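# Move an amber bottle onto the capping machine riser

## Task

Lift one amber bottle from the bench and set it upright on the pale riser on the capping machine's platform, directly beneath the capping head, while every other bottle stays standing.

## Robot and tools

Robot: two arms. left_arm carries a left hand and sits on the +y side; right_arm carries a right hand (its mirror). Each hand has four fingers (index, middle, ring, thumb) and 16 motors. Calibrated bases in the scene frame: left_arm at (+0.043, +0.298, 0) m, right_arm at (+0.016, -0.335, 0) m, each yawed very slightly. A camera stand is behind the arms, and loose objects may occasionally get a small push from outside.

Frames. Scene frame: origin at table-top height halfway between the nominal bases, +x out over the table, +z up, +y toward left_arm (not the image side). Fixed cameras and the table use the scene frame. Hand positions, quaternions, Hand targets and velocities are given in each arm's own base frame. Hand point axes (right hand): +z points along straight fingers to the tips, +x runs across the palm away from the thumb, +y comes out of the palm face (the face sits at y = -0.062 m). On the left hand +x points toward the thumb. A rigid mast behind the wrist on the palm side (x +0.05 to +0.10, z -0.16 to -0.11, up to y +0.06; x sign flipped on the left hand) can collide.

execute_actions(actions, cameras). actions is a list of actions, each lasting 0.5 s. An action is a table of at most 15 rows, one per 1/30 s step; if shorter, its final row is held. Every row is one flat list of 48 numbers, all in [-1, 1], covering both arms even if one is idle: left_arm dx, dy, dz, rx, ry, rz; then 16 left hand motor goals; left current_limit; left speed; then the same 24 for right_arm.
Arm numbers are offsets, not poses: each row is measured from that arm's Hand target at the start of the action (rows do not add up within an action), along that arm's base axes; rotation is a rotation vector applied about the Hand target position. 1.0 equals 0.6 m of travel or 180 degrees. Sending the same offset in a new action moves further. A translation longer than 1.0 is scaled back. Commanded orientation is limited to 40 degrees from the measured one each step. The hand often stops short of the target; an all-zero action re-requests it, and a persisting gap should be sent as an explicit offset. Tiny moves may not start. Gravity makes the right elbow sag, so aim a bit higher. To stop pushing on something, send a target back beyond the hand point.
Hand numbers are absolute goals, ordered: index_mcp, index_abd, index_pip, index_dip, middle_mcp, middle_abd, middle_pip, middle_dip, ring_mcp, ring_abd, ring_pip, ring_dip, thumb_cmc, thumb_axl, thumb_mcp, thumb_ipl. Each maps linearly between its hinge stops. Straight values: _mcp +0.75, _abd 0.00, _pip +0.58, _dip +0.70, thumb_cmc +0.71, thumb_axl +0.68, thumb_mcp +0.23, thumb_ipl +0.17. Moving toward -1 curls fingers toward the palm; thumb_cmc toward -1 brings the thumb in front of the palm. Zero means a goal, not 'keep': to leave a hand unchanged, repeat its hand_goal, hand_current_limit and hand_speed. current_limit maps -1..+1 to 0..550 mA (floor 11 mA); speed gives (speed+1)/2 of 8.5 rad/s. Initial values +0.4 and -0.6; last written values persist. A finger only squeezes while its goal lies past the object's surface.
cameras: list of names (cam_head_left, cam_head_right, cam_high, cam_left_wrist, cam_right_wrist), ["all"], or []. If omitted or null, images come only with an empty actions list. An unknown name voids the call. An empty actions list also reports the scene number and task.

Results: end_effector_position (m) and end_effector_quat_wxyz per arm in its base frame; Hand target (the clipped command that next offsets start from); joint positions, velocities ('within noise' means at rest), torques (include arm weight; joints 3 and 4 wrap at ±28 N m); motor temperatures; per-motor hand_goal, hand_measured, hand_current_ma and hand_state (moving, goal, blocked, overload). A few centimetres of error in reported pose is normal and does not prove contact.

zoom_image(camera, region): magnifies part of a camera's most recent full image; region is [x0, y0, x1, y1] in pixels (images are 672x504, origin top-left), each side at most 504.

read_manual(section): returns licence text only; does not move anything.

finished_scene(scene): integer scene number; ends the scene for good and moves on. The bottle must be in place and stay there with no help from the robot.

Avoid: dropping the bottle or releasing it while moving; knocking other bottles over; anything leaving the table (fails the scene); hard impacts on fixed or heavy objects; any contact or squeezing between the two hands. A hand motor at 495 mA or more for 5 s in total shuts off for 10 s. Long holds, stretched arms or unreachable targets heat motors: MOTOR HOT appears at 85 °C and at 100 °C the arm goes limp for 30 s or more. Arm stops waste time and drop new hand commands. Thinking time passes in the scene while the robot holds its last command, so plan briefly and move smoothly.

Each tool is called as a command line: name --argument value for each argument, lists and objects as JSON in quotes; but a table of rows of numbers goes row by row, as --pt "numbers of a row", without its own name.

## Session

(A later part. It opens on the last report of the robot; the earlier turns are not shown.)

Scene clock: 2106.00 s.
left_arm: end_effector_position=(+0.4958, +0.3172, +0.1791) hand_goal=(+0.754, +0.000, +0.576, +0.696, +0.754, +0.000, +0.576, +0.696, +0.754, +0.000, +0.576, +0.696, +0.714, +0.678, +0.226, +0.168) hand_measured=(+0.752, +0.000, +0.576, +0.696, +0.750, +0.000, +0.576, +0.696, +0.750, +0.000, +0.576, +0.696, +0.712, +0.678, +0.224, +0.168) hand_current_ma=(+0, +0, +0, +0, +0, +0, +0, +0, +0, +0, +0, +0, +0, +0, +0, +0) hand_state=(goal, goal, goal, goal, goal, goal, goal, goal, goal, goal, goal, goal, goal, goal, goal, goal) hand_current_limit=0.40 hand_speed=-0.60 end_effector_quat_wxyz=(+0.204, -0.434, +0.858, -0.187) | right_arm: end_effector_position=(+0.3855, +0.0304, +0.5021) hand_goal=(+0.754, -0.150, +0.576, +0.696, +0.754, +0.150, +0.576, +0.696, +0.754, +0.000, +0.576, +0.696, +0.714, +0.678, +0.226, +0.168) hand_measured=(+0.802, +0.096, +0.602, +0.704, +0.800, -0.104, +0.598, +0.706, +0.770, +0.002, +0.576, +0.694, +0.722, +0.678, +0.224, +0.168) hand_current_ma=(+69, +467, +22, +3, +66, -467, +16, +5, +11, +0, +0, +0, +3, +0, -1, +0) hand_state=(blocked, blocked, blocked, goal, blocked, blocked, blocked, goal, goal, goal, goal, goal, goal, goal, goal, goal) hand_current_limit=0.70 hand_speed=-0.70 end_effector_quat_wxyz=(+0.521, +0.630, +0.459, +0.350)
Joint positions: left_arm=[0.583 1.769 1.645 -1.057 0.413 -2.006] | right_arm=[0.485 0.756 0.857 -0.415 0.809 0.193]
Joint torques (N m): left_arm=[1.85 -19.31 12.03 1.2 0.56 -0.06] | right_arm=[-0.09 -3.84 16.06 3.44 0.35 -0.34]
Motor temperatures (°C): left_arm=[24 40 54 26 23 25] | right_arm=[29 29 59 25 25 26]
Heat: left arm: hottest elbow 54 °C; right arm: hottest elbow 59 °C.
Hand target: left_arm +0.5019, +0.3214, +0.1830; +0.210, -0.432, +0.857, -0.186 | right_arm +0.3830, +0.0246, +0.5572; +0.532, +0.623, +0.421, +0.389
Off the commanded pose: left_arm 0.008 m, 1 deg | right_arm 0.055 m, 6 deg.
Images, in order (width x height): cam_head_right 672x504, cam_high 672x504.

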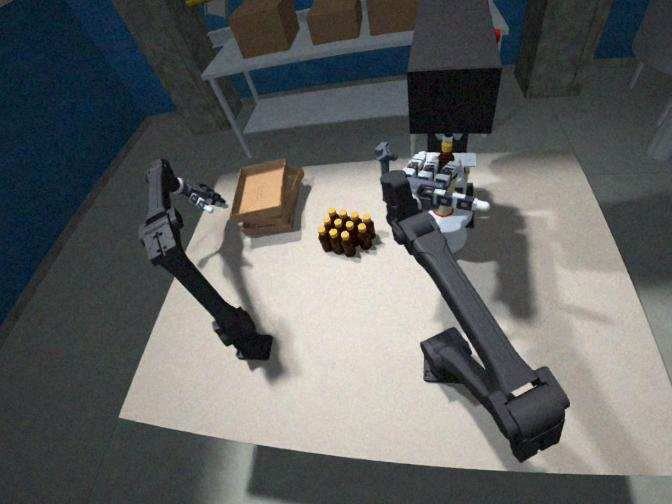

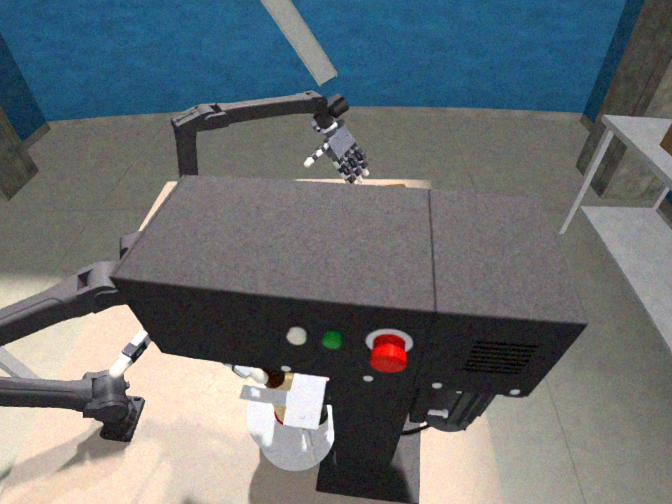

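execute_actions --actions '[[[0,0,0,0,0,0,0.754,0,0.576,0.696,0.754,0,0.576,0.696,0.754,0,0.576,0.696,0.714,0.678,0.226,0.168,0.4,-0.6,0.015,0.000,-0.003,0,0,0,0.754,-0.15,0.576,0.696,0.754,0.15,0.576,0.696,0.754,0,0.576,0.696,0.714,0.678,0.226,0.168,0.7,-0.7]]]' --cameras '["cam_head_right","cam_high"]'

zoom_image --camera "cam_high" --region '[235, 355, 305, 425]'

zoom_image --camera "cam_head_right" --region '[405, 130, 475, 200]'

Scene clock: 2130.70 s.
left_arm: end_effector_position=(+0.4958, +0.3172, +0.1791) hand_goal=(+0.754, +0.000, +0.576, +0.696, +0.754, +0.000, +0.576, +0.696, +0.754, +0.000, +0.576, +0.696, +0.714, +0.678, +0.226, +0.168) hand_measured=(+0.752, +0.000, +0.576, +0.696, +0.750, +0.000, +0.576, +0.696, +0.750, +0.000, +0.576, +0.696, +0.712, +0.678, +0.224, +0.168) hand_current_ma=(+0, +0, +0, +0, +0, +0, +0, +0, +0, +0, +0, +0, +0, +0, +0, +0) hand_state=(goal, goal, goal, goal, goal, goal, goal, goal, goal, goal, goal, goal, goal, goal, goal, goal) hand_current_limit=0.40 hand_speed=-0.60 end_effector_quat_wxyz=(+0.204, -0.434, +0.858, -0.187) | right_arm: end_effector_position=(+0.3949, +0.0304, +0.4971) hand_goal=(+0.754, -0.150, +0.576, +0.696, +0.754, +0.150, +0.576, +0.696, +0.754, +0.000, +0.576, +0.696, +0.714, +0.678, +0.226, +0.168) hand_measured=(+0.802, +0.096, +0.602, +0.704, +0.800, -0.104, +0.598, +0.706, +0.770, +0.002, +0.576, +0.694, +0.722, +0.678, +0.224, +0.168) hand_current_ma=(+69, +468, +22, +3, +66, -467, +16, +5, +11, +0, +0, +0, +3, +0, -1, +0) hand_state=(blocked, blocked, blocked, goal, blocked, blocked, blocked, goal, goal, goal, goal, goal, goal, goal, goal, goal) hand_current_limit=0.70 hand_speed=-0.70 end_effector_quat_wxyz=(+0.520, +0.631, +0.460, +0.347)
Joint positions: left_arm=[0.583 1.769 1.645 -1.057 0.413 -2.006] | right_arm=[0.468 0.78 0.857 -0.394 0.794 0.189]
Joint torques (N m): left_arm=[1.85 -19.31 12.01 1.21 0.57 -0.06] | right_arm=[0.26 -4.54 16.23 3.49 0.35 -0.33]
Motor temperatures (°C): left_arm=[24 40 54 26 23 25] | right_arm=[28 29 60 25 25 26]
Heat: left arm: hottest elbow 54 °C; right arm: hottest elbow 60 °C.
Hand target: left_arm +0.5019, +0.3214, +0.1830; +0.210, -0.432, +0.857, -0.186 | right_arm +0.3920, +0.0245, +0.5553; +0.532, +0.623, +0.421, +0.389
Off the commanded pose: left_arm 0.008 m, 1 deg | right_arm 0.059 m, 7 deg.
Images, in order (width x height): cam_head_right 672x504, cam_high 672x504.

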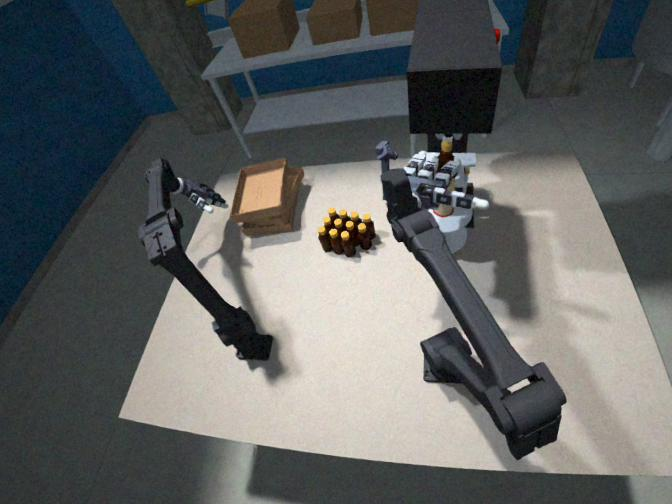

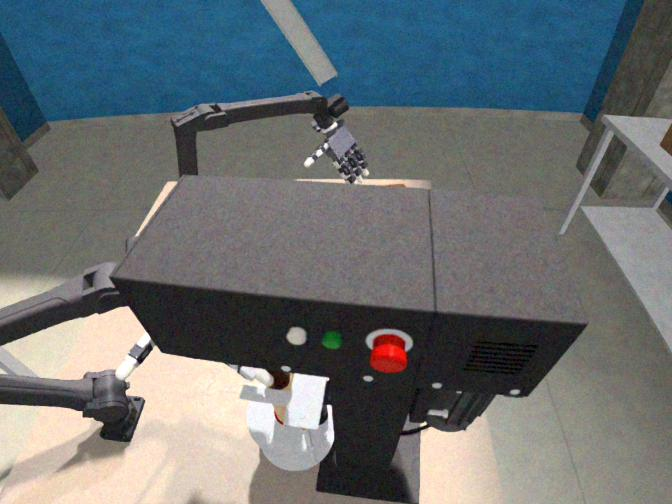

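Scaled by 7.200 from the camera's 672x504 image, which has a finer 960x720 frame.

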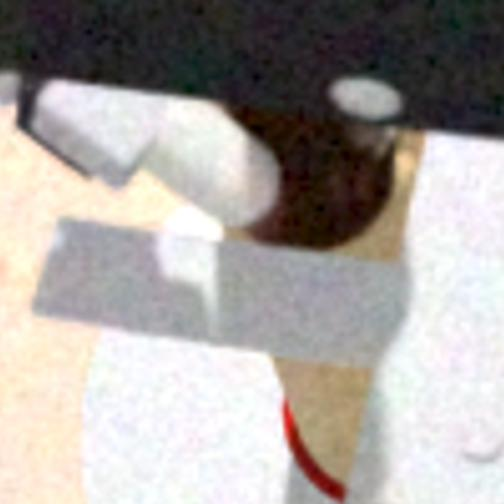

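Scaled by 7.200 from the camera's 672x504 image, which has a finer 960x720 frame.

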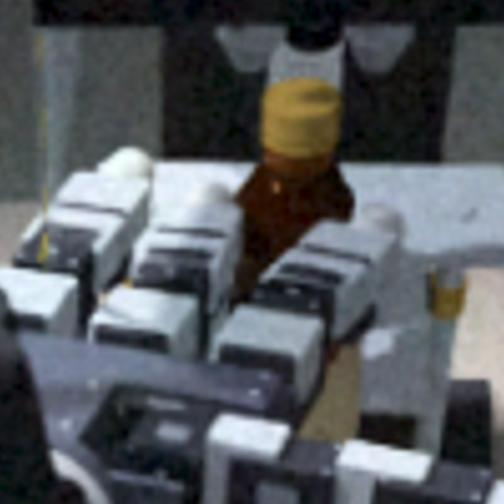

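execute_actions --actions '[[[0,0,0,0,0,0,0.754,0,0.576,0.696,0.754,0,0.576,0.696,0.754,0,0.576,0.696,0.714,0.678,0.226,0.168,0.4,-0.6,0.0,0.000,-0.017,0,0,0,0.754,-0.15,0.576,0.696,0.754,0.15,0.576,0.696,0.754,0,0.576,0.696,0.714,0.678,0.226,0.168,0.7,-0.7]]]'

Scene clock: 2142.17 s.
left_arm: end_effector_position=(+0.4958, +0.3172, +0.1791) hand_goal=(+0.754, +0.000, +0.576, +0.696, +0.754, +0.000, +0.576, +0.696, +0.754, +0.000, +0.576, +0.696, +0.714, +0.678, +0.226, +0.168) hand_measured=(+0.752, +0.000, +0.576, +0.696, +0.750, +0.000, +0.576, +0.696, +0.750, +0.000, +0.576, +0.696, +0.712, +0.678, +0.224, +0.168) hand_current_ma=(+0, +0, +0, +0, +0, +0, +0, +0, +0, +0, +0, +0, +0, +0, +0, +0) hand_state=(goal, goal, goal, goal, goal, goal, goal, goal, goal, goal, goal, goal, goal, goal, goal, goal) hand_current_limit=0.40 hand_speed=-0.60 end_effector_quat_wxyz=(+0.204, -0.434, +0.858, -0.187) | right_arm: end_effector_position=(+0.3946, +0.0293, +0.5015) hand_goal=(+0.754, -0.150, +0.576, +0.696, +0.754, +0.150, +0.576, +0.696, +0.754, +0.000, +0.576, +0.696, +0.714, +0.678, +0.226, +0.168) hand_measured=(+0.802, +0.096, +0.602, +0.704, +0.800, -0.104, +0.598, +0.706, +0.770, +0.002, +0.576, +0.694, +0.722, +0.678, +0.224, +0.168) hand_current_ma=(+69, +467, +22, +3, +66, -467, +16, +5, +11, +0, +0, +0, +3, +0, -1, +0) hand_state=(blocked, blocked, blocked, goal, blocked, blocked, blocked, goal, goal, goal, goal, goal, goal, goal, goal, goal) hand_current_limit=0.70 hand_speed=-0.70 end_effector_quat_wxyz=(+0.522, +0.630, +0.453, +0.356)
Joint positions: left_arm=[0.583 1.769 1.645 -1.057 0.413 -2.006] | right_arm=[0.465 0.78 0.857 -0.37 0.793 0.187]
Joint torques (N m): left_arm=[1.85 -19.25 12.03 1.2 0.56 -0.06] | right_arm=[0.09 -4.54 14.39 3.49 0.3 -0.33]
Motor temperatures (°C): left_arm=[24 40 54 26 23 25] | right_arm=[28 29 60 25 25 26]
Heat: left arm: hottest elbow 54 °C; right arm: hottest elbow 60 °C.
Hand target: left_arm +0.5019, +0.3214, +0.1830; +0.210, -0.432, +0.857, -0.186 | right_arm +0.3920, +0.0245, +0.5451; +0.532, +0.623, +0.421, +0.388
Off the commanded pose: left_arm 0.008 m, 1 deg | right_arm 0.044 m, 5 deg.

execute_actions --actions '[[[0,0,0,0,0,0,0.754,0,0.576,0.696,0.754,0,0.576,0.696,0.754,0,0.576,0.696,0.714,0.678,0.226,0.168,0.4,-0.6,0.0,0.000,-0.017,0,0,0,0.754,-0.15,0.576,0.696,0.754,0.15,0.576,0.696,0.754,0,0.576,0.696,0.714,0.678,0.226,0.168,0.7,-0.7]]]'

Scene clock: 2148.57 s.
left_arm: end_effector_position=(+0.4958, +0.3172, +0.1791) hand_goal=(+0.754, +0.000, +0.576, +0.696, +0.754, +0.000, +0.576, +0.696, +0.754, +0.000, +0.576, +0.696, +0.714, +0.678, +0.226, +0.168) hand_measured=(+0.752, +0.000, +0.576, +0.696, +0.750, +0.000, +0.576, +0.696, +0.750, +0.000, +0.576, +0.696, +0.712, +0.678, +0.224, +0.168) hand_current_ma=(+0, +0, +0, +0, +0, +0, +0, +0, +0, +0, +0, +0, +0, +0, +0, +0) hand_state=(goal, goal, goal, goal, goal, goal, goal, goal, goal, goal, goal, goal, goal, goal, goal, goal) hand_current_limit=0.40 hand_speed=-0.60 end_effector_quat_wxyz=(+0.204, -0.434, +0.858, -0.187) | right_arm: end_effector_position=(+0.3943, +0.0283, +0.5057) hand_goal=(+0.754, -0.150, +0.576, +0.696, +0.754, +0.150, +0.576, +0.696, +0.754, +0.000, +0.576, +0.696, +0.714, +0.678, +0.226, +0.168) hand_measured=(+0.802, +0.096, +0.602, +0.704, +0.802, -0.104, +0.598, +0.706, +0.770, +0.002, +0.576, +0.694, +0.722, +0.678, +0.224, +0.168) hand_current_ma=(+69, +467, +22, +3, +70, -467, +17, +5, +11, +0, +0, +0, +3, +0, -1, +0) hand_state=(blocked, blocked, blocked, goal, blocked, blocked, blocked, goal, goal, goal, goal, goal, goal, goal, goal, goal) hand_current_limit=0.70 hand_speed=-0.70 end_effector_quat_wxyz=(+0.523, +0.629, +0.445, +0.364)
Joint positions: left_arm=[0.583 1.769 1.645 -1.057 0.413 -2.006] | right_arm=[0.463 0.781 0.857 -0.347 0.792 0.187]
Joint torques (N m): left_arm=[1.85 -19.25 12.03 1.2 0.57 -0.06] | right_arm=[0.38 -4.13 12.4 3.58 0.21 -0.32]
Motor temperatures (°C): left_arm=[24 40 54 26 23 25] | right_arm=[28 29 60 25 25 26]
Heat: left arm: hottest elbow 54 °C; right arm: hottest elbow 60 °C.
Hand target: left_arm +0.5019, +0.3214, +0.1830; +0.210, -0.432, +0.857, -0.186 | right_arm +0.3921, +0.0246, +0.5348; +0.532, +0.623, +0.421, +0.389
Off the commanded pose: left_arm 0.008 m, 1 deg | right_arm 0.030 m, 4 deg.

execute_actions --actions '[[[0,0,0,0,0,0,0.754,0,0.576,0.696,0.754,0,0.576,0.696,0.754,0,0.576,0.696,0.714,0.678,0.226,0.168,0.4,-0.6,0.0,0.000,-0.014,0,0,0,0.754,-0.15,0.576,0.696,0.754,0.15,0.576,0.696,0.754,0,0.576,0.696,0.714,0.678,0.226,0.168,0.7,-0.7]]]' --cameras '["cam_head_right","cam_high"]'

zoom_image --camera "cam_high" --region '[235, 355, 305, 425]'

zoom_image --camera "cam_head_right" --region '[405, 130, 475, 200]'

Scene clock: 2161.00 s.
left_arm: end_effector_position=(+0.4958, +0.3172, +0.1791) hand_goal=(+0.754, +0.000, +0.576, +0.696, +0.754, +0.000, +0.576, +0.696, +0.754, +0.000, +0.576, +0.696, +0.714, +0.678, +0.226, +0.168) hand_measured=(+0.752, +0.000, +0.576, +0.696, +0.750, +0.000, +0.576, +0.696, +0.750, +0.000, +0.576, +0.696, +0.712, +0.678, +0.224, +0.168) hand_current_ma=(+0, +0, +0, +0, +0, +0, +0, +0, +0, +0, +0, +0, +0, +0, +0, +0) hand_state=(goal, goal, goal, goal, goal, goal, goal, goal, goal, goal, goal, goal, goal, goal, goal, goal) hand_current_limit=0.40 hand_speed=-0.60 end_effector_quat_wxyz=(+0.204, -0.434, +0.858, -0.187) | right_arm: end_effector_position=(+0.3937, +0.0276, +0.5094) hand_goal=(+0.754, -0.150, +0.576, +0.696, +0.754, +0.150, +0.576, +0.696, +0.754, +0.000, +0.576, +0.696, +0.714, +0.678, +0.226, +0.168) hand_measured=(+0.802, +0.096, +0.602, +0.704, +0.804, -0.104, +0.600, +0.706, +0.770, +0.002, +0.576, +0.694, +0.722, +0.678, +0.224, +0.168) hand_current_ma=(+69, +468, +22, +3, +78, -467, +20, +6, +11, +0, +0, +0, +3, +0, -1, +0) hand_state=(blocked, blocked, blocked, goal, blocked, blocked, blocked, goal, goal, goal, goal, goal, goal, goal, goal, goal) hand_current_limit=0.70 hand_speed=-0.70 end_effector_quat_wxyz=(+0.525, +0.628, +0.438, +0.371)
Joint positions: left_arm=[0.583 1.769 1.645 -1.057 0.413 -2.006] | right_arm=[0.462 0.781 0.857 -0.327 0.792 0.186]
Joint torques (N m): left_arm=[1.85 -19.25 12 1.2 0.56 -0.06] | right_arm=[0.21 -4.31 10.76 3.54 0.16 -0.32]
Motor temperatures (°C): left_arm=[24 40 54 26 23 25] | right_arm=[28 29 57 25 25 26]
Heat: left arm: hottest elbow 54 °C; right arm: hottest elbow 57 °C.
Hand target: left_arm +0.5019, +0.3214, +0.1830; +0.210, -0.432, +0.857, -0.186 | right_arm +0.3920, +0.0246, +0.5265; +0.532, +0.623, +0.421, +0.389
Off the commanded pose: left_arm 0.008 m, 1 deg | right_arm 0.017 m, 3 deg.
Images, in order (width x height): cam_head_right 672x504, cam_high 672x504.

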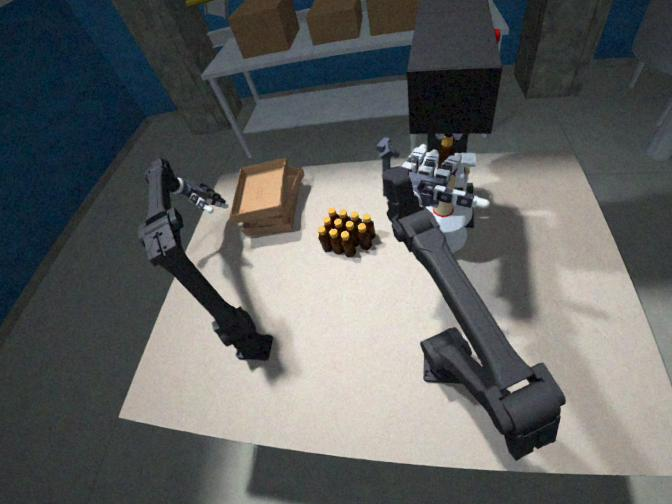

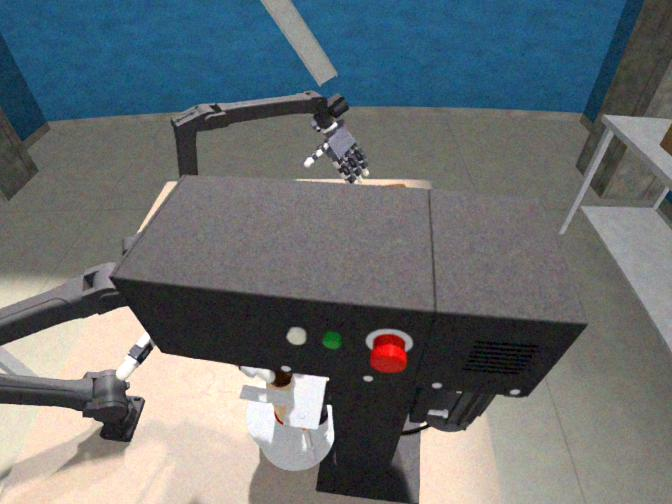

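Scaled by 7.200 from the camera's 672x504 image, which has a finer 960x720 frame.

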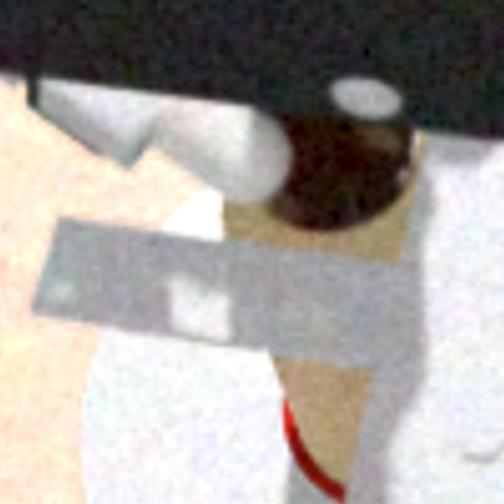

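Scaled by 7.200 from the camera's 672x504 image, which has a finer 960x720 frame.

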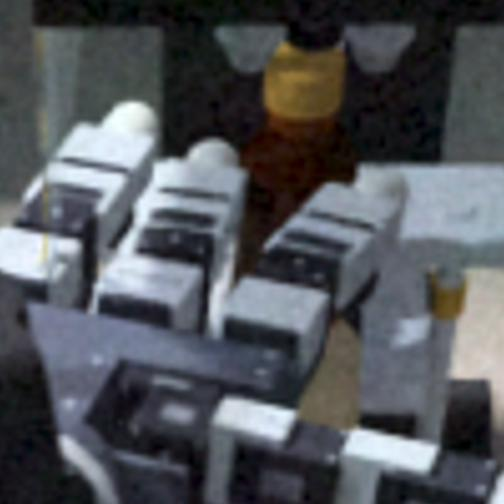

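execute_actions --actions '[[[0,0,0,0,0,0,0.754,0,0.576,0.696,0.754,0,0.576,0.696,0.754,0,0.576,0.696,0.714,0.678,0.226,0.168,0.4,-0.6,0.0,0.000,-0.014,0.0085,0.0235,0,0.754,-0.15,0.576,0.696,0.754,0.15,0.576,0.696,0.754,0,0.576,0.696,0.714,0.678,0.226,0.168,0.7,-0.7]]]'

Scene clock: 2191.43 s.
left_arm: end_effector_position=(+0.4958, +0.3172, +0.1791) hand_goal=(+0.754, +0.000, +0.576, +0.696, +0.754, +0.000, +0.576, +0.696, +0.754, +0.000, +0.576, +0.696, +0.714, +0.678, +0.226, +0.168) hand_measured=(+0.752, +0.000, +0.576, +0.696, +0.750, +0.000, +0.576, +0.696, +0.750, +0.000, +0.576, +0.696, +0.712, +0.678, +0.224, +0.168) hand_current_ma=(+0, +0, +0, +0, +0, +0, +0, +0, +0, +0, +0, +0, +0, +0, +0, +0) hand_state=(goal, goal, goal, goal, goal, goal, goal, goal, goal, goal, goal, goal, goal, goal, goal, goal) hand_current_limit=0.40 hand_speed=-0.60 end_effector_quat_wxyz=(+0.204, -0.434, +0.858, -0.187) | right_arm: end_effector_position=(+0.3958, +0.0258, +0.4888) hand_goal=(+0.754, -0.150, +0.576, +0.696, +0.754, +0.150, +0.576, +0.696, +0.754, +0.000, +0.576, +0.696, +0.714, +0.678, +0.226, +0.168) hand_measured=(+0.790, +0.096, +0.594, +0.702, +0.792, -0.104, +0.592, +0.704, +0.770, +0.002, +0.576, +0.694, +0.722, +0.678, +0.224, +0.168) hand_current_ma=(+46, +467, +12, +2, +48, -467, +9, +3, +11, +0, +0, +0, +3, +0, -1, +0) hand_state=(blocked, blocked, goal, goal, blocked, blocked, goal, goal, goal, goal, goal, goal, goal, goal, goal, goal) hand_current_limit=0.70 hand_speed=-0.70 end_effector_quat_wxyz=(+0.506, +0.645, +0.453, +0.349)
Joint positions: left_arm=[0.583 1.769 1.645 -1.057 0.413 -2.006] | right_arm=[0.462 0.785 0.857 -0.423 0.785 0.245]
Joint torques (N m): left_arm=[1.85 -19.25 12.03 1.2 0.56 -0.06] | right_arm=[0.97 -4.48 13.64 1.77 0.37 -0.09]
Motor temperatures (°C): left_arm=[24 40 55 26 23 25] | right_arm=[28 29 53 25 25 26]
Heat: left arm: hottest elbow 55 °C; right arm: hottest elbow 53 °C.
Hand target: left_arm +0.5019, +0.3214, +0.1830; +0.210, -0.432, +0.857, -0.186 | right_arm +0.3920, +0.0246, +0.5181; +0.508, +0.644, +0.435, +0.371
Off the commanded pose: left_arm 0.008 m, 1 deg | right_arm 0.030 m, 3 deg.

execute_actions --actions '[]'

zoom_image --camera "cam_high" --region '[235, 355, 305, 425]'

zoom_image --camera "cam_head_right" --region '[405, 130, 475, 200]'

zoom_image --camera "cam_head_left" --region '[400, 130, 480, 210]'

Scene clock: 2198.27 s.
left_arm: end_effector_position=(+0.4958, +0.3172, +0.1791) hand_goal=(+0.754, +0.000, +0.576, +0.696, +0.754, +0.000, +0.576, +0.696, +0.754, +0.000, +0.576, +0.696, +0.714, +0.678, +0.226, +0.168) hand_measured=(+0.752, +0.000, +0.576, +0.696, +0.750, +0.000, +0.576, +0.696, +0.750, +0.000, +0.576, +0.696, +0.712, +0.678, +0.224, +0.168) hand_current_ma=(+0, +0, +0, +0, +0, +0, +0, +0, +0, +0, +0, +0, +0, +0, +0, +0) hand_state=(goal, goal, goal, goal, goal, goal, goal, goal, goal, goal, goal, goal, goal, goal, goal, goal) hand_current_limit=0.40 hand_speed=-0.60 end_effector_quat_wxyz=(+0.204, -0.434, +0.858, -0.187) | right_arm: end_effector_position=(+0.3958, +0.0257, +0.4888) hand_goal=(+0.754, -0.150, +0.576, +0.696, +0.754, +0.150, +0.576, +0.696, +0.754, +0.000, +0.576, +0.696, +0.714, +0.678, +0.226, +0.168) hand_measured=(+0.790, +0.096, +0.594, +0.702, +0.792, -0.104, +0.592, +0.704, +0.770, +0.002, +0.576, +0.694, +0.722, +0.678, +0.224, +0.168) hand_current_ma=(+46, +468, +12, +2, +48, -467, +9, +3, +11, +0, +0, +0, +3, +0, -1, +0) hand_state=(blocked, blocked, goal, goal, blocked, blocked, goal, goal, goal, goal, goal, goal, goal, goal, goal, goal) hand_current_limit=0.70 hand_speed=-0.70 end_effector_quat_wxyz=(+0.506, +0.645, +0.453, +0.349)
Joint positions: left_arm=[0.583 1.769 1.645 -1.057 0.413 -2.006] | right_arm=[0.462 0.785 0.857 -0.423 0.785 0.245]
Joint velocities: within noise
Joint torques (N m): left_arm=[1.85 -19.31 12.03 1.21 0.56 -0.06] | right_arm=[0.97 -4.6 13.6 1.69 0.39 -0.09]
Motor temperatures (°C): left_arm=[24 40 55 26 23 25] | right_arm=[28 29 53 25 25 26]
Heat: left arm: hottest elbow 55 °C; right arm: hottest elbow 53 °C.
Hand target: left_arm +0.5019, +0.3214, +0.1830; +0.210, -0.432, +0.857, -0.186 | right_arm +0.3920, +0.0246, +0.5181; +0.508, +0.644, +0.435, +0.371
Off the commanded pose: left_arm 0.008 m, 1 deg | right_arm 0.030 m, 3 deg.
camera_calibration:
cam_right_wrist: T_world_to_cam=[[-0.0710439, -0.770274, 0.633744, -0.225762], [-0.930542, -0.177632, -0.320216, 0.48694], [0.359227, -0.612475, -0.704152, 0.341585], [0, 0, 0, 1]] pos_world=[0.314372, 0.12181, 0.539529]

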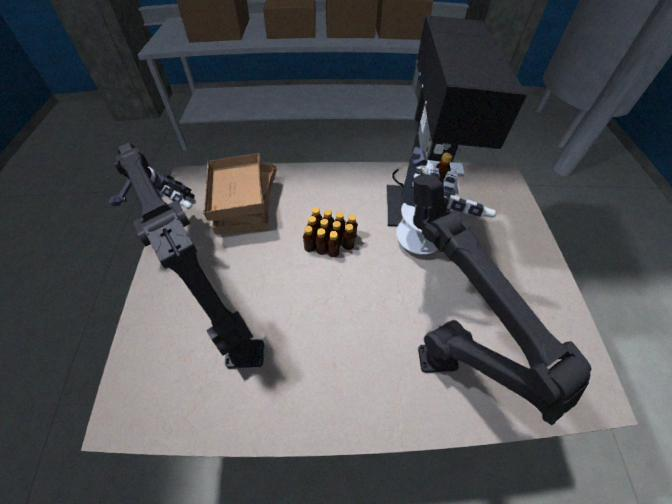

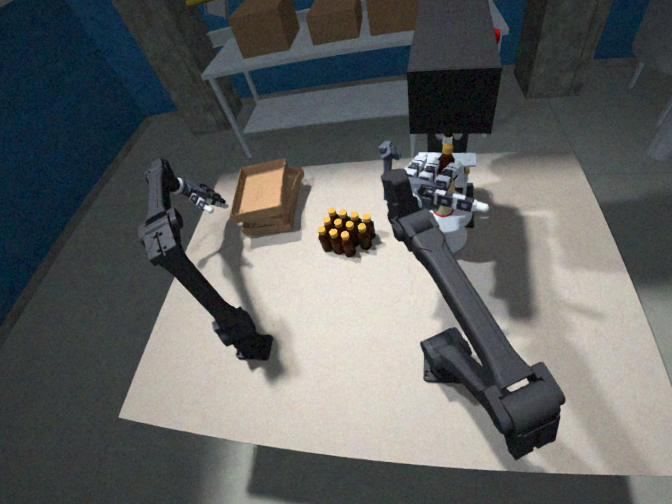

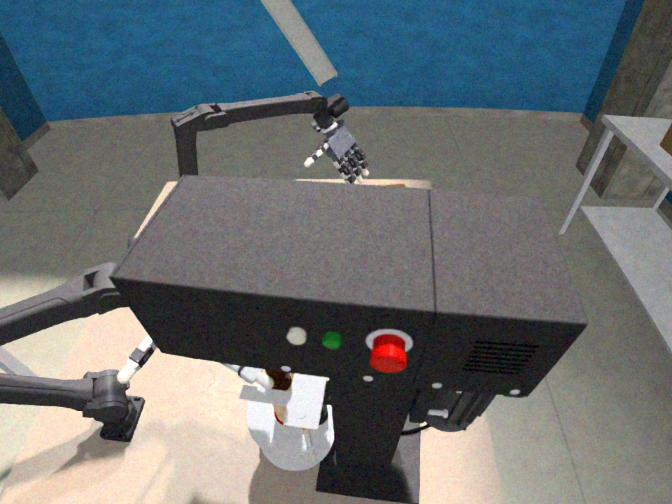

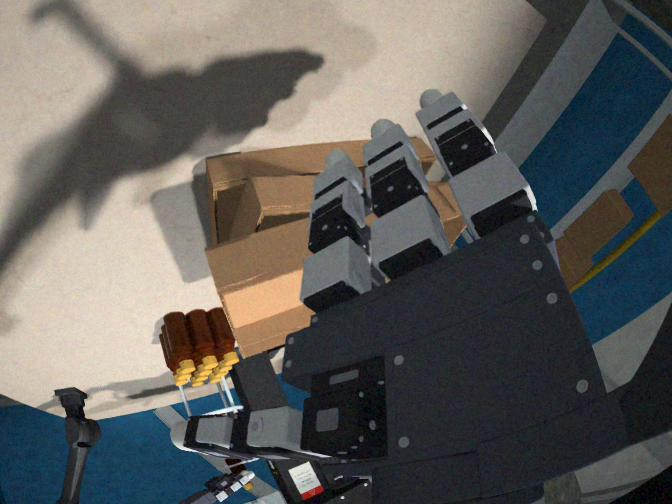

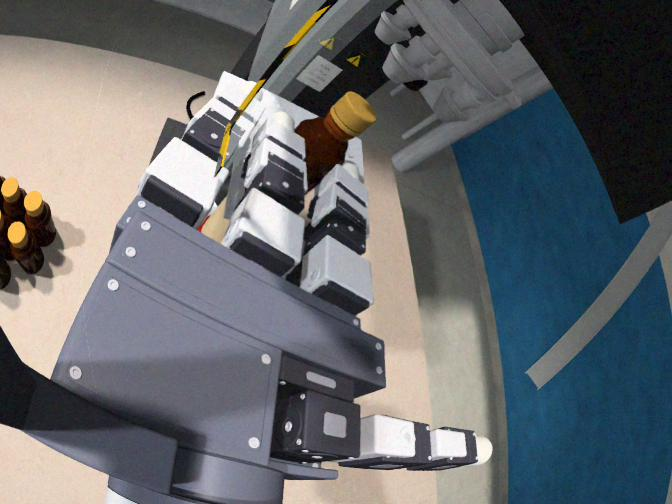

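Scaled by 7.200 from the camera's 672x504 image, which has a finer 960x720 frame.

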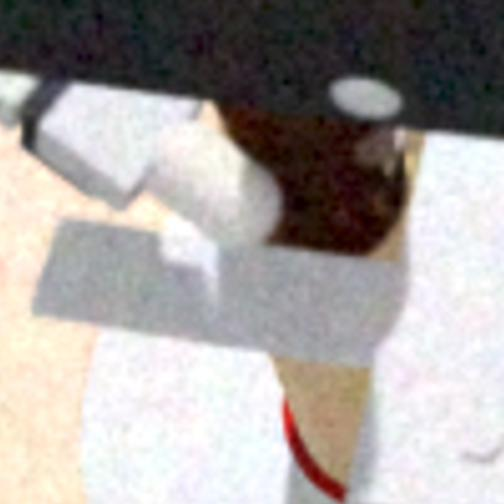

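Scaled by 7.200 from the camera's 672x504 image, which has a finer 960x720 frame.

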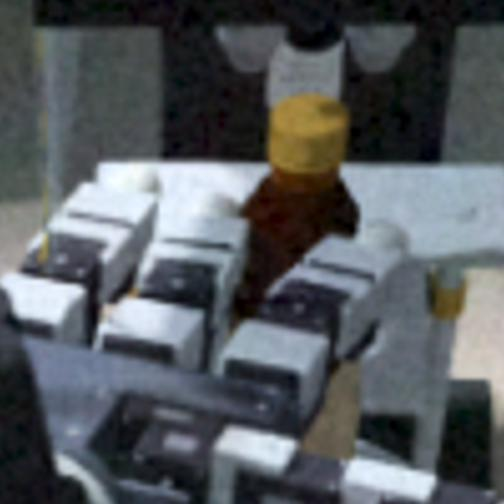

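Scaled by 6.300 from the camera's 672x504 image, which has a finer 960x720 frame.

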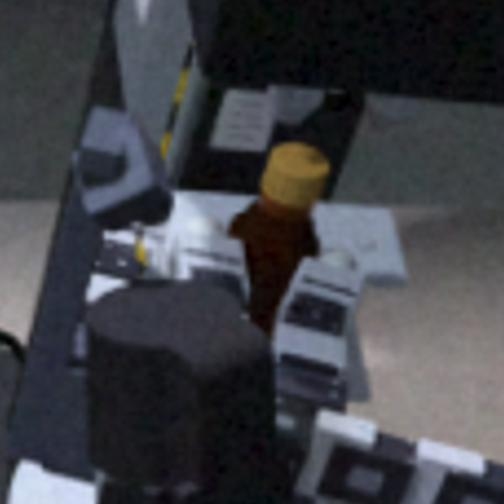

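execute_actions --actions '[[[0,0,0,0,0,0,0.754,0,0.576,0.696,0.754,0,0.576,0.696,0.754,0,0.576,0.696,0.714,0.678,0.226,0.168,0.4,-0.6,0.0,0.001,-0.02,0.003,0.0085,0,0.754,-0.15,0.576,0.696,0.754,0.15,0.576,0.696,0.754,0,0.576,0.696,0.714,0.678,0.226,0.168,0.7,-0.7]]]'

Scene clock: 2254.47 s.
left_arm: end_effector_position=(+0.4958, +0.3172, +0.1791) hand_goal=(+0.754, +0.000, +0.576, +0.696, +0.754, +0.000, +0.576, +0.696, +0.754, +0.000, +0.576, +0.696, +0.714, +0.678, +0.226, +0.168) hand_measured=(+0.752, +0.000, +0.576, +0.696, +0.750, +0.000, +0.576, +0.696, +0.750, +0.000, +0.576, +0.696, +0.712, +0.678, +0.224, +0.168) hand_current_ma=(+0, +0, +0, +0, +0, +0, +0, +0, +0, +0, +0, +0, +0, +0, +0, +0) hand_state=(goal, goal, goal, goal, goal, goal, goal, goal, goal, goal, goal, goal, goal, goal, goal, goal) hand_current_limit=0.40 hand_speed=-0.60 end_effector_quat_wxyz=(+0.204, -0.434, +0.858, -0.187) | right_arm: end_effector_position=(+0.3951, +0.0244, +0.4834) hand_goal=(+0.754, -0.150, +0.576, +0.696, +0.754, +0.150, +0.576, +0.696, +0.754, +0.000, +0.576, +0.696, +0.714, +0.678, +0.226, +0.168) hand_measured=(+0.770, +0.096, +0.580, +0.698, +0.772, -0.104, +0.580, +0.698, +0.770, +0.002, +0.576, +0.694, +0.722, +0.678, +0.224, +0.168) hand_current_ma=(+11, +467, +1, +0, +13, -467, +1, +0, +11, +0, +0, +0, +3, +0, -1, +0) hand_state=(goal, blocked, goal, goal, goal, blocked, goal, goal, goal, goal, goal, goal, goal, goal, goal, goal) hand_current_limit=0.70 hand_speed=-0.70 end_effector_quat_wxyz=(+0.500, +0.652, +0.452, +0.346)
Joint positions: left_arm=[0.583 1.769 1.645 -1.057 0.413 -2.006] | right_arm=[0.464 0.785 0.857 -0.449 0.785 0.273]
Joint torques (N m): left_arm=[1.79 -19.25 12.03 1.2 0.56 -0.06] | right_arm=[1.32 -4.66 12.92 1.48 0.35 -0.09]
Motor temperatures (°C): left_arm=[24 40 55 26 23 25] | right_arm=[28 29 54 24 25 26]
Heat: left arm: hottest elbow 55 °C; right arm: hottest elbow 54 °C.
Hand target: left_arm +0.5019, +0.3214, +0.1830; +0.210, -0.432, +0.857, -0.186 | right_arm +0.3920, +0.0251, +0.5061; +0.499, +0.652, +0.440, +0.364
Off the commanded pose: left_arm 0.008 m, 1 deg | right_arm 0.023 m, 2 deg.

execute_actions --actions '[]'

zoom_image --camera "cam_high" --region '[235, 355, 305, 425]'

zoom_image --camera "cam_head_right" --region '[405, 130, 475, 200]'

zoom_image --camera "cam_head_left" --region '[410, 130, 480, 200]'

zoom_image --camera "cam_right_wrist" --region '[180, 50, 420, 290]'

Scene clock: 2262.37 s.
left_arm: end_effector_position=(+0.4958, +0.3172, +0.1791) hand_goal=(+0.754, +0.000, +0.576, +0.696, +0.754, +0.000, +0.576, +0.696, +0.754, +0.000, +0.576, +0.696, +0.714, +0.678, +0.226, +0.168) hand_measured=(+0.752, +0.000, +0.576, +0.696, +0.750, +0.000, +0.576, +0.696, +0.750, +0.000, +0.576, +0.696, +0.712, +0.678, +0.224, +0.168) hand_current_ma=(+0, +0, +0, +0, +0, +0, +0, +0, +0, +0, +0, +0, +0, +0, +0, +0) hand_state=(goal, goal, goal, goal, goal, goal, goal, goal, goal, goal, goal, goal, goal, goal, goal, goal) hand_current_limit=0.40 hand_speed=-0.60 end_effector_quat_wxyz=(+0.204, -0.434, +0.858, -0.187) | right_arm: end_effector_position=(+0.3950, +0.0243, +0.4834) hand_goal=(+0.754, -0.150, +0.576, +0.696, +0.754, +0.150, +0.576, +0.696, +0.754, +0.000, +0.576, +0.696, +0.714, +0.678, +0.226, +0.168) hand_measured=(+0.770, +0.096, +0.578, +0.698, +0.772, -0.104, +0.580, +0.698, +0.770, +0.002, +0.576, +0.694, +0.722, +0.678, +0.224, +0.168) hand_current_ma=(+11, +468, +1, +0, +13, -467, +1, +0, +11, +0, +0, +0, +3, +0, -1, +0) hand_state=(goal, blocked, goal, goal, goal, blocked, goal, goal, goal, goal, goal, goal, goal, goal, goal, goal) hand_current_limit=0.70 hand_speed=-0.70 end_effector_quat_wxyz=(+0.500, +0.652, +0.452, +0.347)
Joint positions: left_arm=[0.583 1.769 1.645 -1.057 0.413 -2.006] | right_arm=[0.464 0.785 0.857 -0.449 0.785 0.273]
Joint velocities: within noise
Joint torques (N m): left_arm=[1.85 -19.31 12.03 1.2 0.56 -0.06] | right_arm=[1.32 -4.25 12.85 1.55 0.35 -0.06]
Motor temperatures (°C): left_arm=[24 40 55 26 23 25] | right_arm=[28 28 54 24 25 26]
Heat: left arm: hottest elbow 55 °C; right arm: hottest elbow 54 °C.
Hand target: left_arm +0.5019, +0.3214, +0.1830; +0.210, -0.432, +0.857, -0.186 | right_arm +0.3920, +0.0251, +0.5061; +0.499, +0.652, +0.440, +0.364
Off the commanded pose: left_arm 0.008 m, 1 deg | right_arm 0.023 m, 2 deg.
camera_calibration:
cam_right_wrist: T_world_to_cam=[[-0.0666461, -0.77847, 0.624133, -0.220427], [-0.935843, -0.16818, -0.309699, 0.481049], [0.346058, -0.604731, -0.717317, 0.348616], [0, 0, 0, 1]] pos_world=[0.314855, 0.120126, 0.536624]

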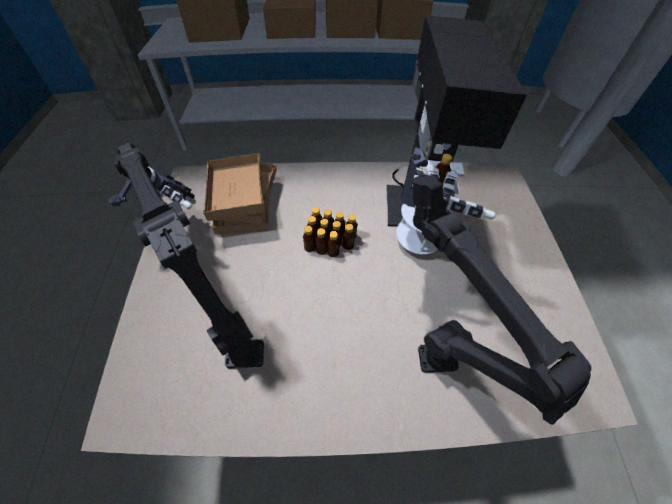

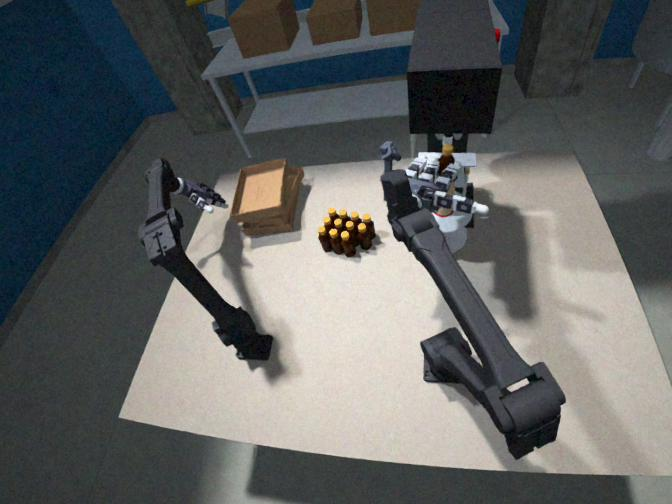

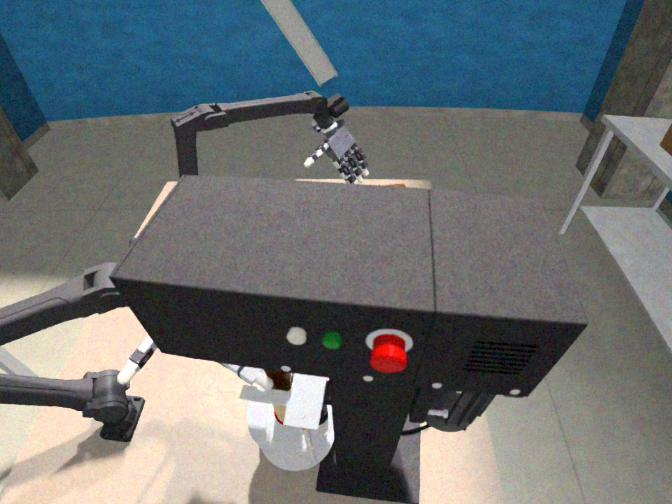

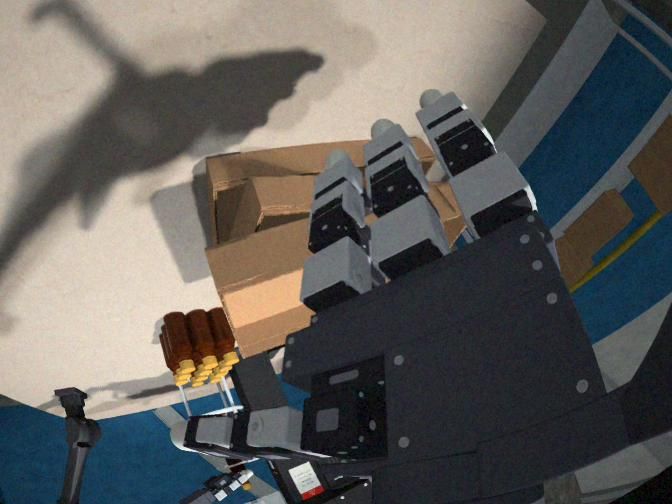

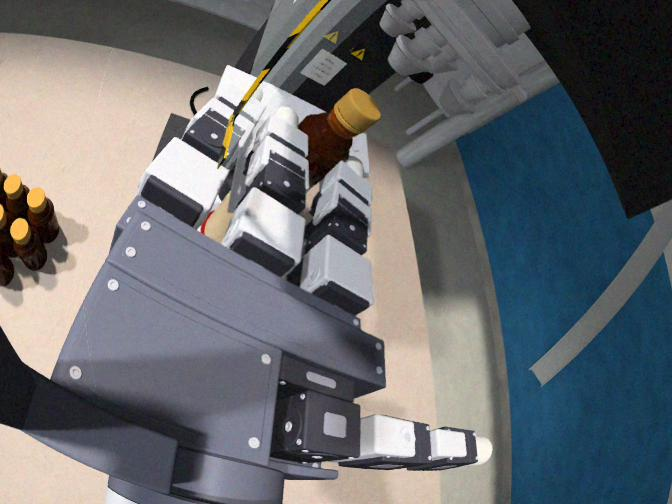

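Scaled by 7.200 from the camera's 672x504 image, which has a finer 960x720 frame.

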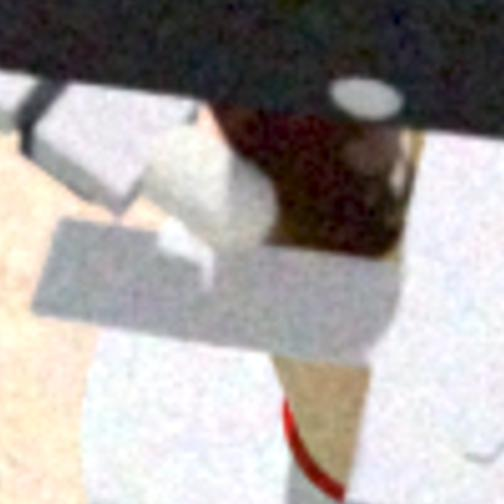

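Scaled by 7.200 from the camera's 672x504 image, which has a finer 960x720 frame.

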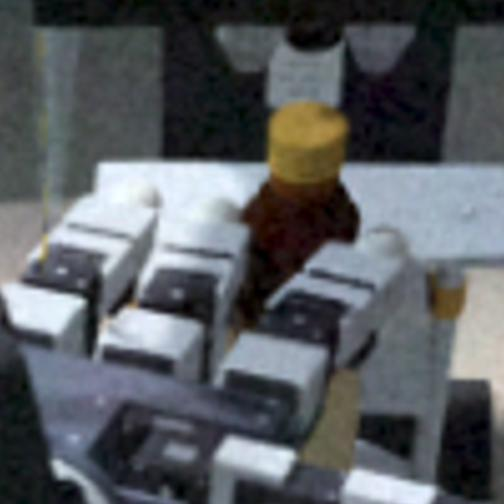

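Scaled by 7.200 from the camera's 672x504 image, which has a finer 960x720 frame.

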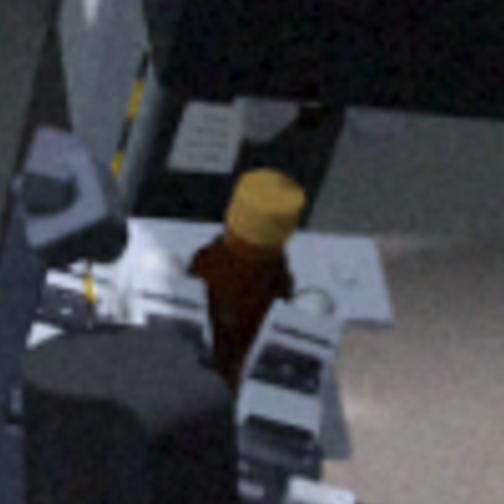

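Scaled by 2.100 from the camera's 672x504 image, which has a finer 960x720 frame.

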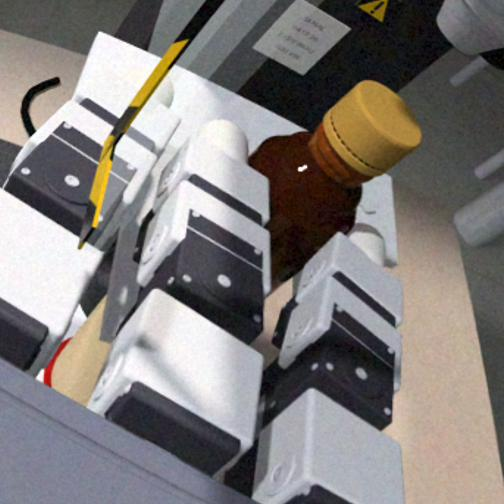

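execute_actions --actions '[[[0,0,0,0,0,0,0.754,0,0.576,0.696,0.754,0,0.576,0.696,0.754,0,0.576,0.696,0.714,0.678,0.226,0.168,0.4,-0.6,0.0,0.0,0,0,0,0,0.754,0.2,0.576,0.696,0.754,-0.2,0.576,0.696,0.754,-0.1,0.576,0.696,0.714,0.678,0.226,0.168,0.7,-0.95]]]' --cameras '["cam_head_left","cam_head_right","cam_high"]'

zoom_image --camera "cam_high" --region '[235, 355, 305, 425]'

zoom_image --camera "cam_head_right" --region '[405, 130, 475, 200]'

zoom_image --camera "cam_head_left" --region '[410, 130, 480, 200]'

Scene clock: 2300.10 s.
left_arm: end_effector_position=(+0.4958, +0.3172, +0.1791) hand_goal=(+0.754, +0.000, +0.576, +0.696, +0.754, +0.000, +0.576, +0.696, +0.754, +0.000, +0.576, +0.696, +0.714, +0.678, +0.226, +0.168) hand_measured=(+0.752, +0.000, +0.576, +0.696, +0.750, +0.000, +0.576, +0.696, +0.750, +0.000, +0.576, +0.696, +0.712, +0.678, +0.224, +0.168) hand_current_ma=(+0, +0, +0, +0, +0, +0, +0, +0, +0, +0, +0, +0, +0, +0, +0, +0) hand_state=(goal, goal, goal, goal, goal, goal, goal, goal, goal, goal, goal, goal, goal, goal, goal, goal) hand_current_limit=0.40 hand_speed=-0.60 end_effector_quat_wxyz=(+0.204, -0.434, +0.858, -0.187) | right_arm: end_effector_position=(+0.3950, +0.0244, +0.4829) hand_goal=(+0.754, +0.200, +0.576, +0.696, +0.754, -0.200, +0.576, +0.696, +0.754, -0.100, +0.576, +0.696, +0.714, +0.678, +0.226, +0.168) hand_measured=(+0.770, +0.196, +0.578, +0.698, +0.772, -0.196, +0.580, +0.698, +0.770, -0.096, +0.576, +0.694, +0.722, +0.678, +0.224, +0.168) hand_current_ma=(+11, -1, +1, +0, +13, +1, +1, +0, +11, +1, +0, +0, +3, +0, -1, +0) hand_state=(goal, goal, goal, goal, goal, goal, goal, goal, goal, goal, goal, goal, goal, goal, goal, goal) hand_current_limit=0.70 hand_speed=-0.95 end_effector_quat_wxyz=(+0.499, +0.653, +0.453, +0.346)
Joint positions: left_arm=[0.583 1.769 1.645 -1.057 0.413 -2.006] | right_arm=[0.464 0.785 0.857 -0.452 0.785 0.274]
Joint torques (N m): left_arm=[1.85 -19.31 12.03 1.18 0.56 -0.06] | right_arm=[1.32 -4.48 12.89 1.61 0.34 -0.07]
Motor temperatures (°C): left_arm=[24 40 55 26 23 25] | right_arm=[28 28 53 24 25 26]
Heat: left arm: hottest elbow 55 °C; right arm: hottest elbow 53 °C.
Hand target: left_arm +0.5019, +0.3214, +0.1830; +0.210, -0.432, +0.857, -0.186 | right_arm +0.3920, +0.0252, +0.5061; +0.499, +0.651, +0.440, +0.364
Off the commanded pose: left_arm 0.008 m, 1 deg | right_arm 0.023 m, 3 deg.
Images, in order (width x height): cam_head_left 672x504, cam_head_right 672x504, cam_high 672x504.

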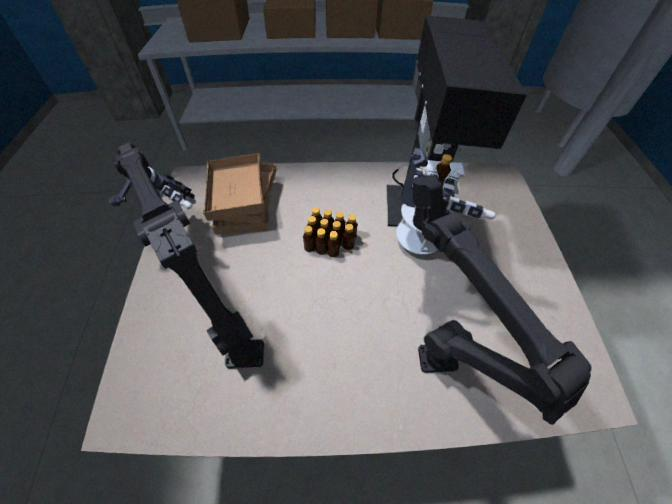

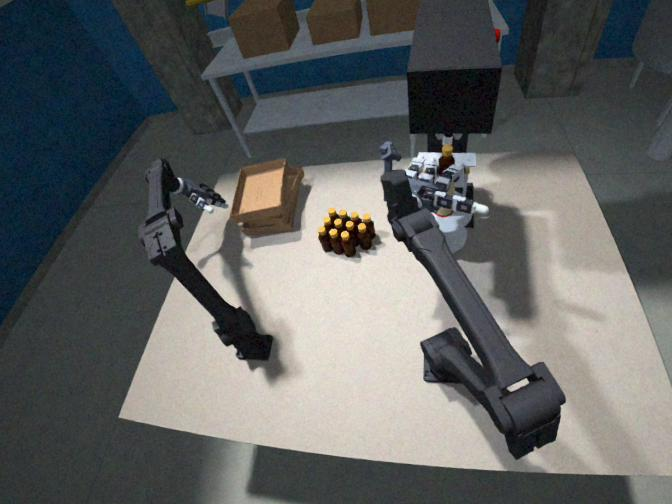

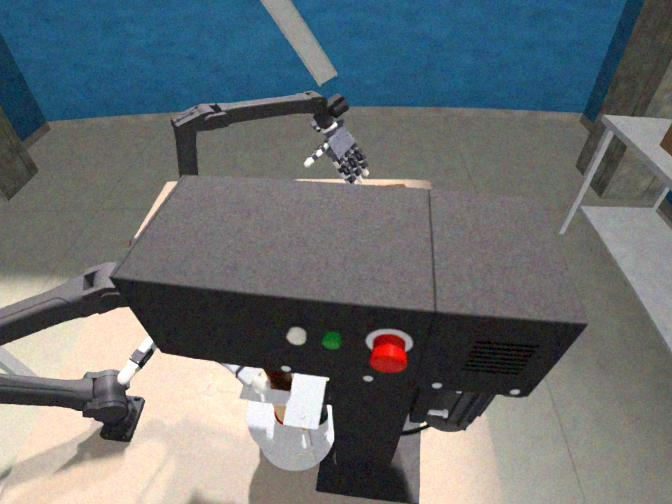

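Scaled by 7.200 from the camera's 672x504 image, which has a finer 960x720 frame.

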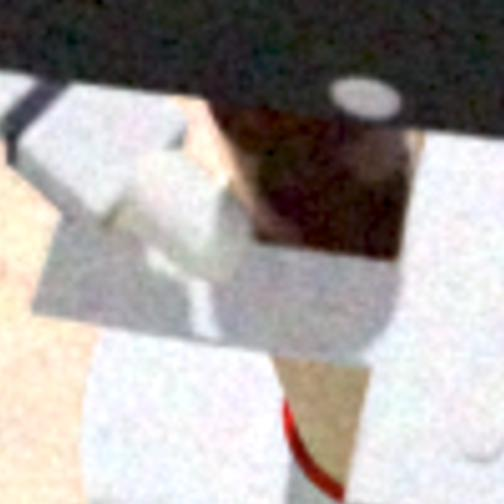

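Scaled by 7.200 from the camera's 672x504 image, which has a finer 960x720 frame.

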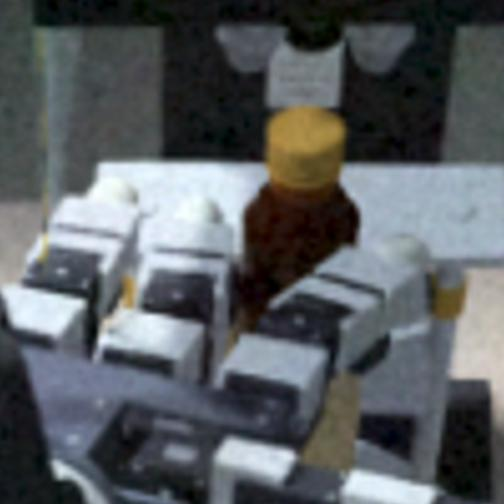

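Scaled by 7.200 from the camera's 672x504 image, which has a finer 960x720 frame.

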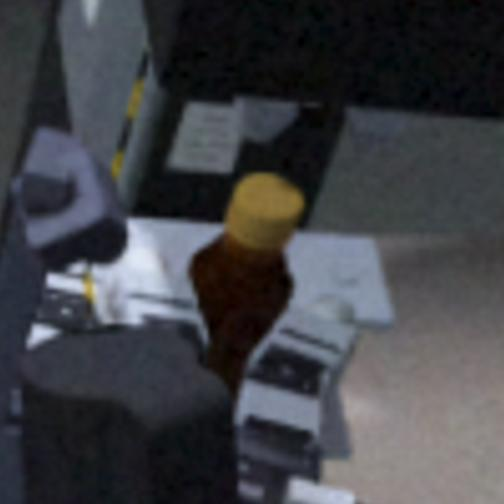

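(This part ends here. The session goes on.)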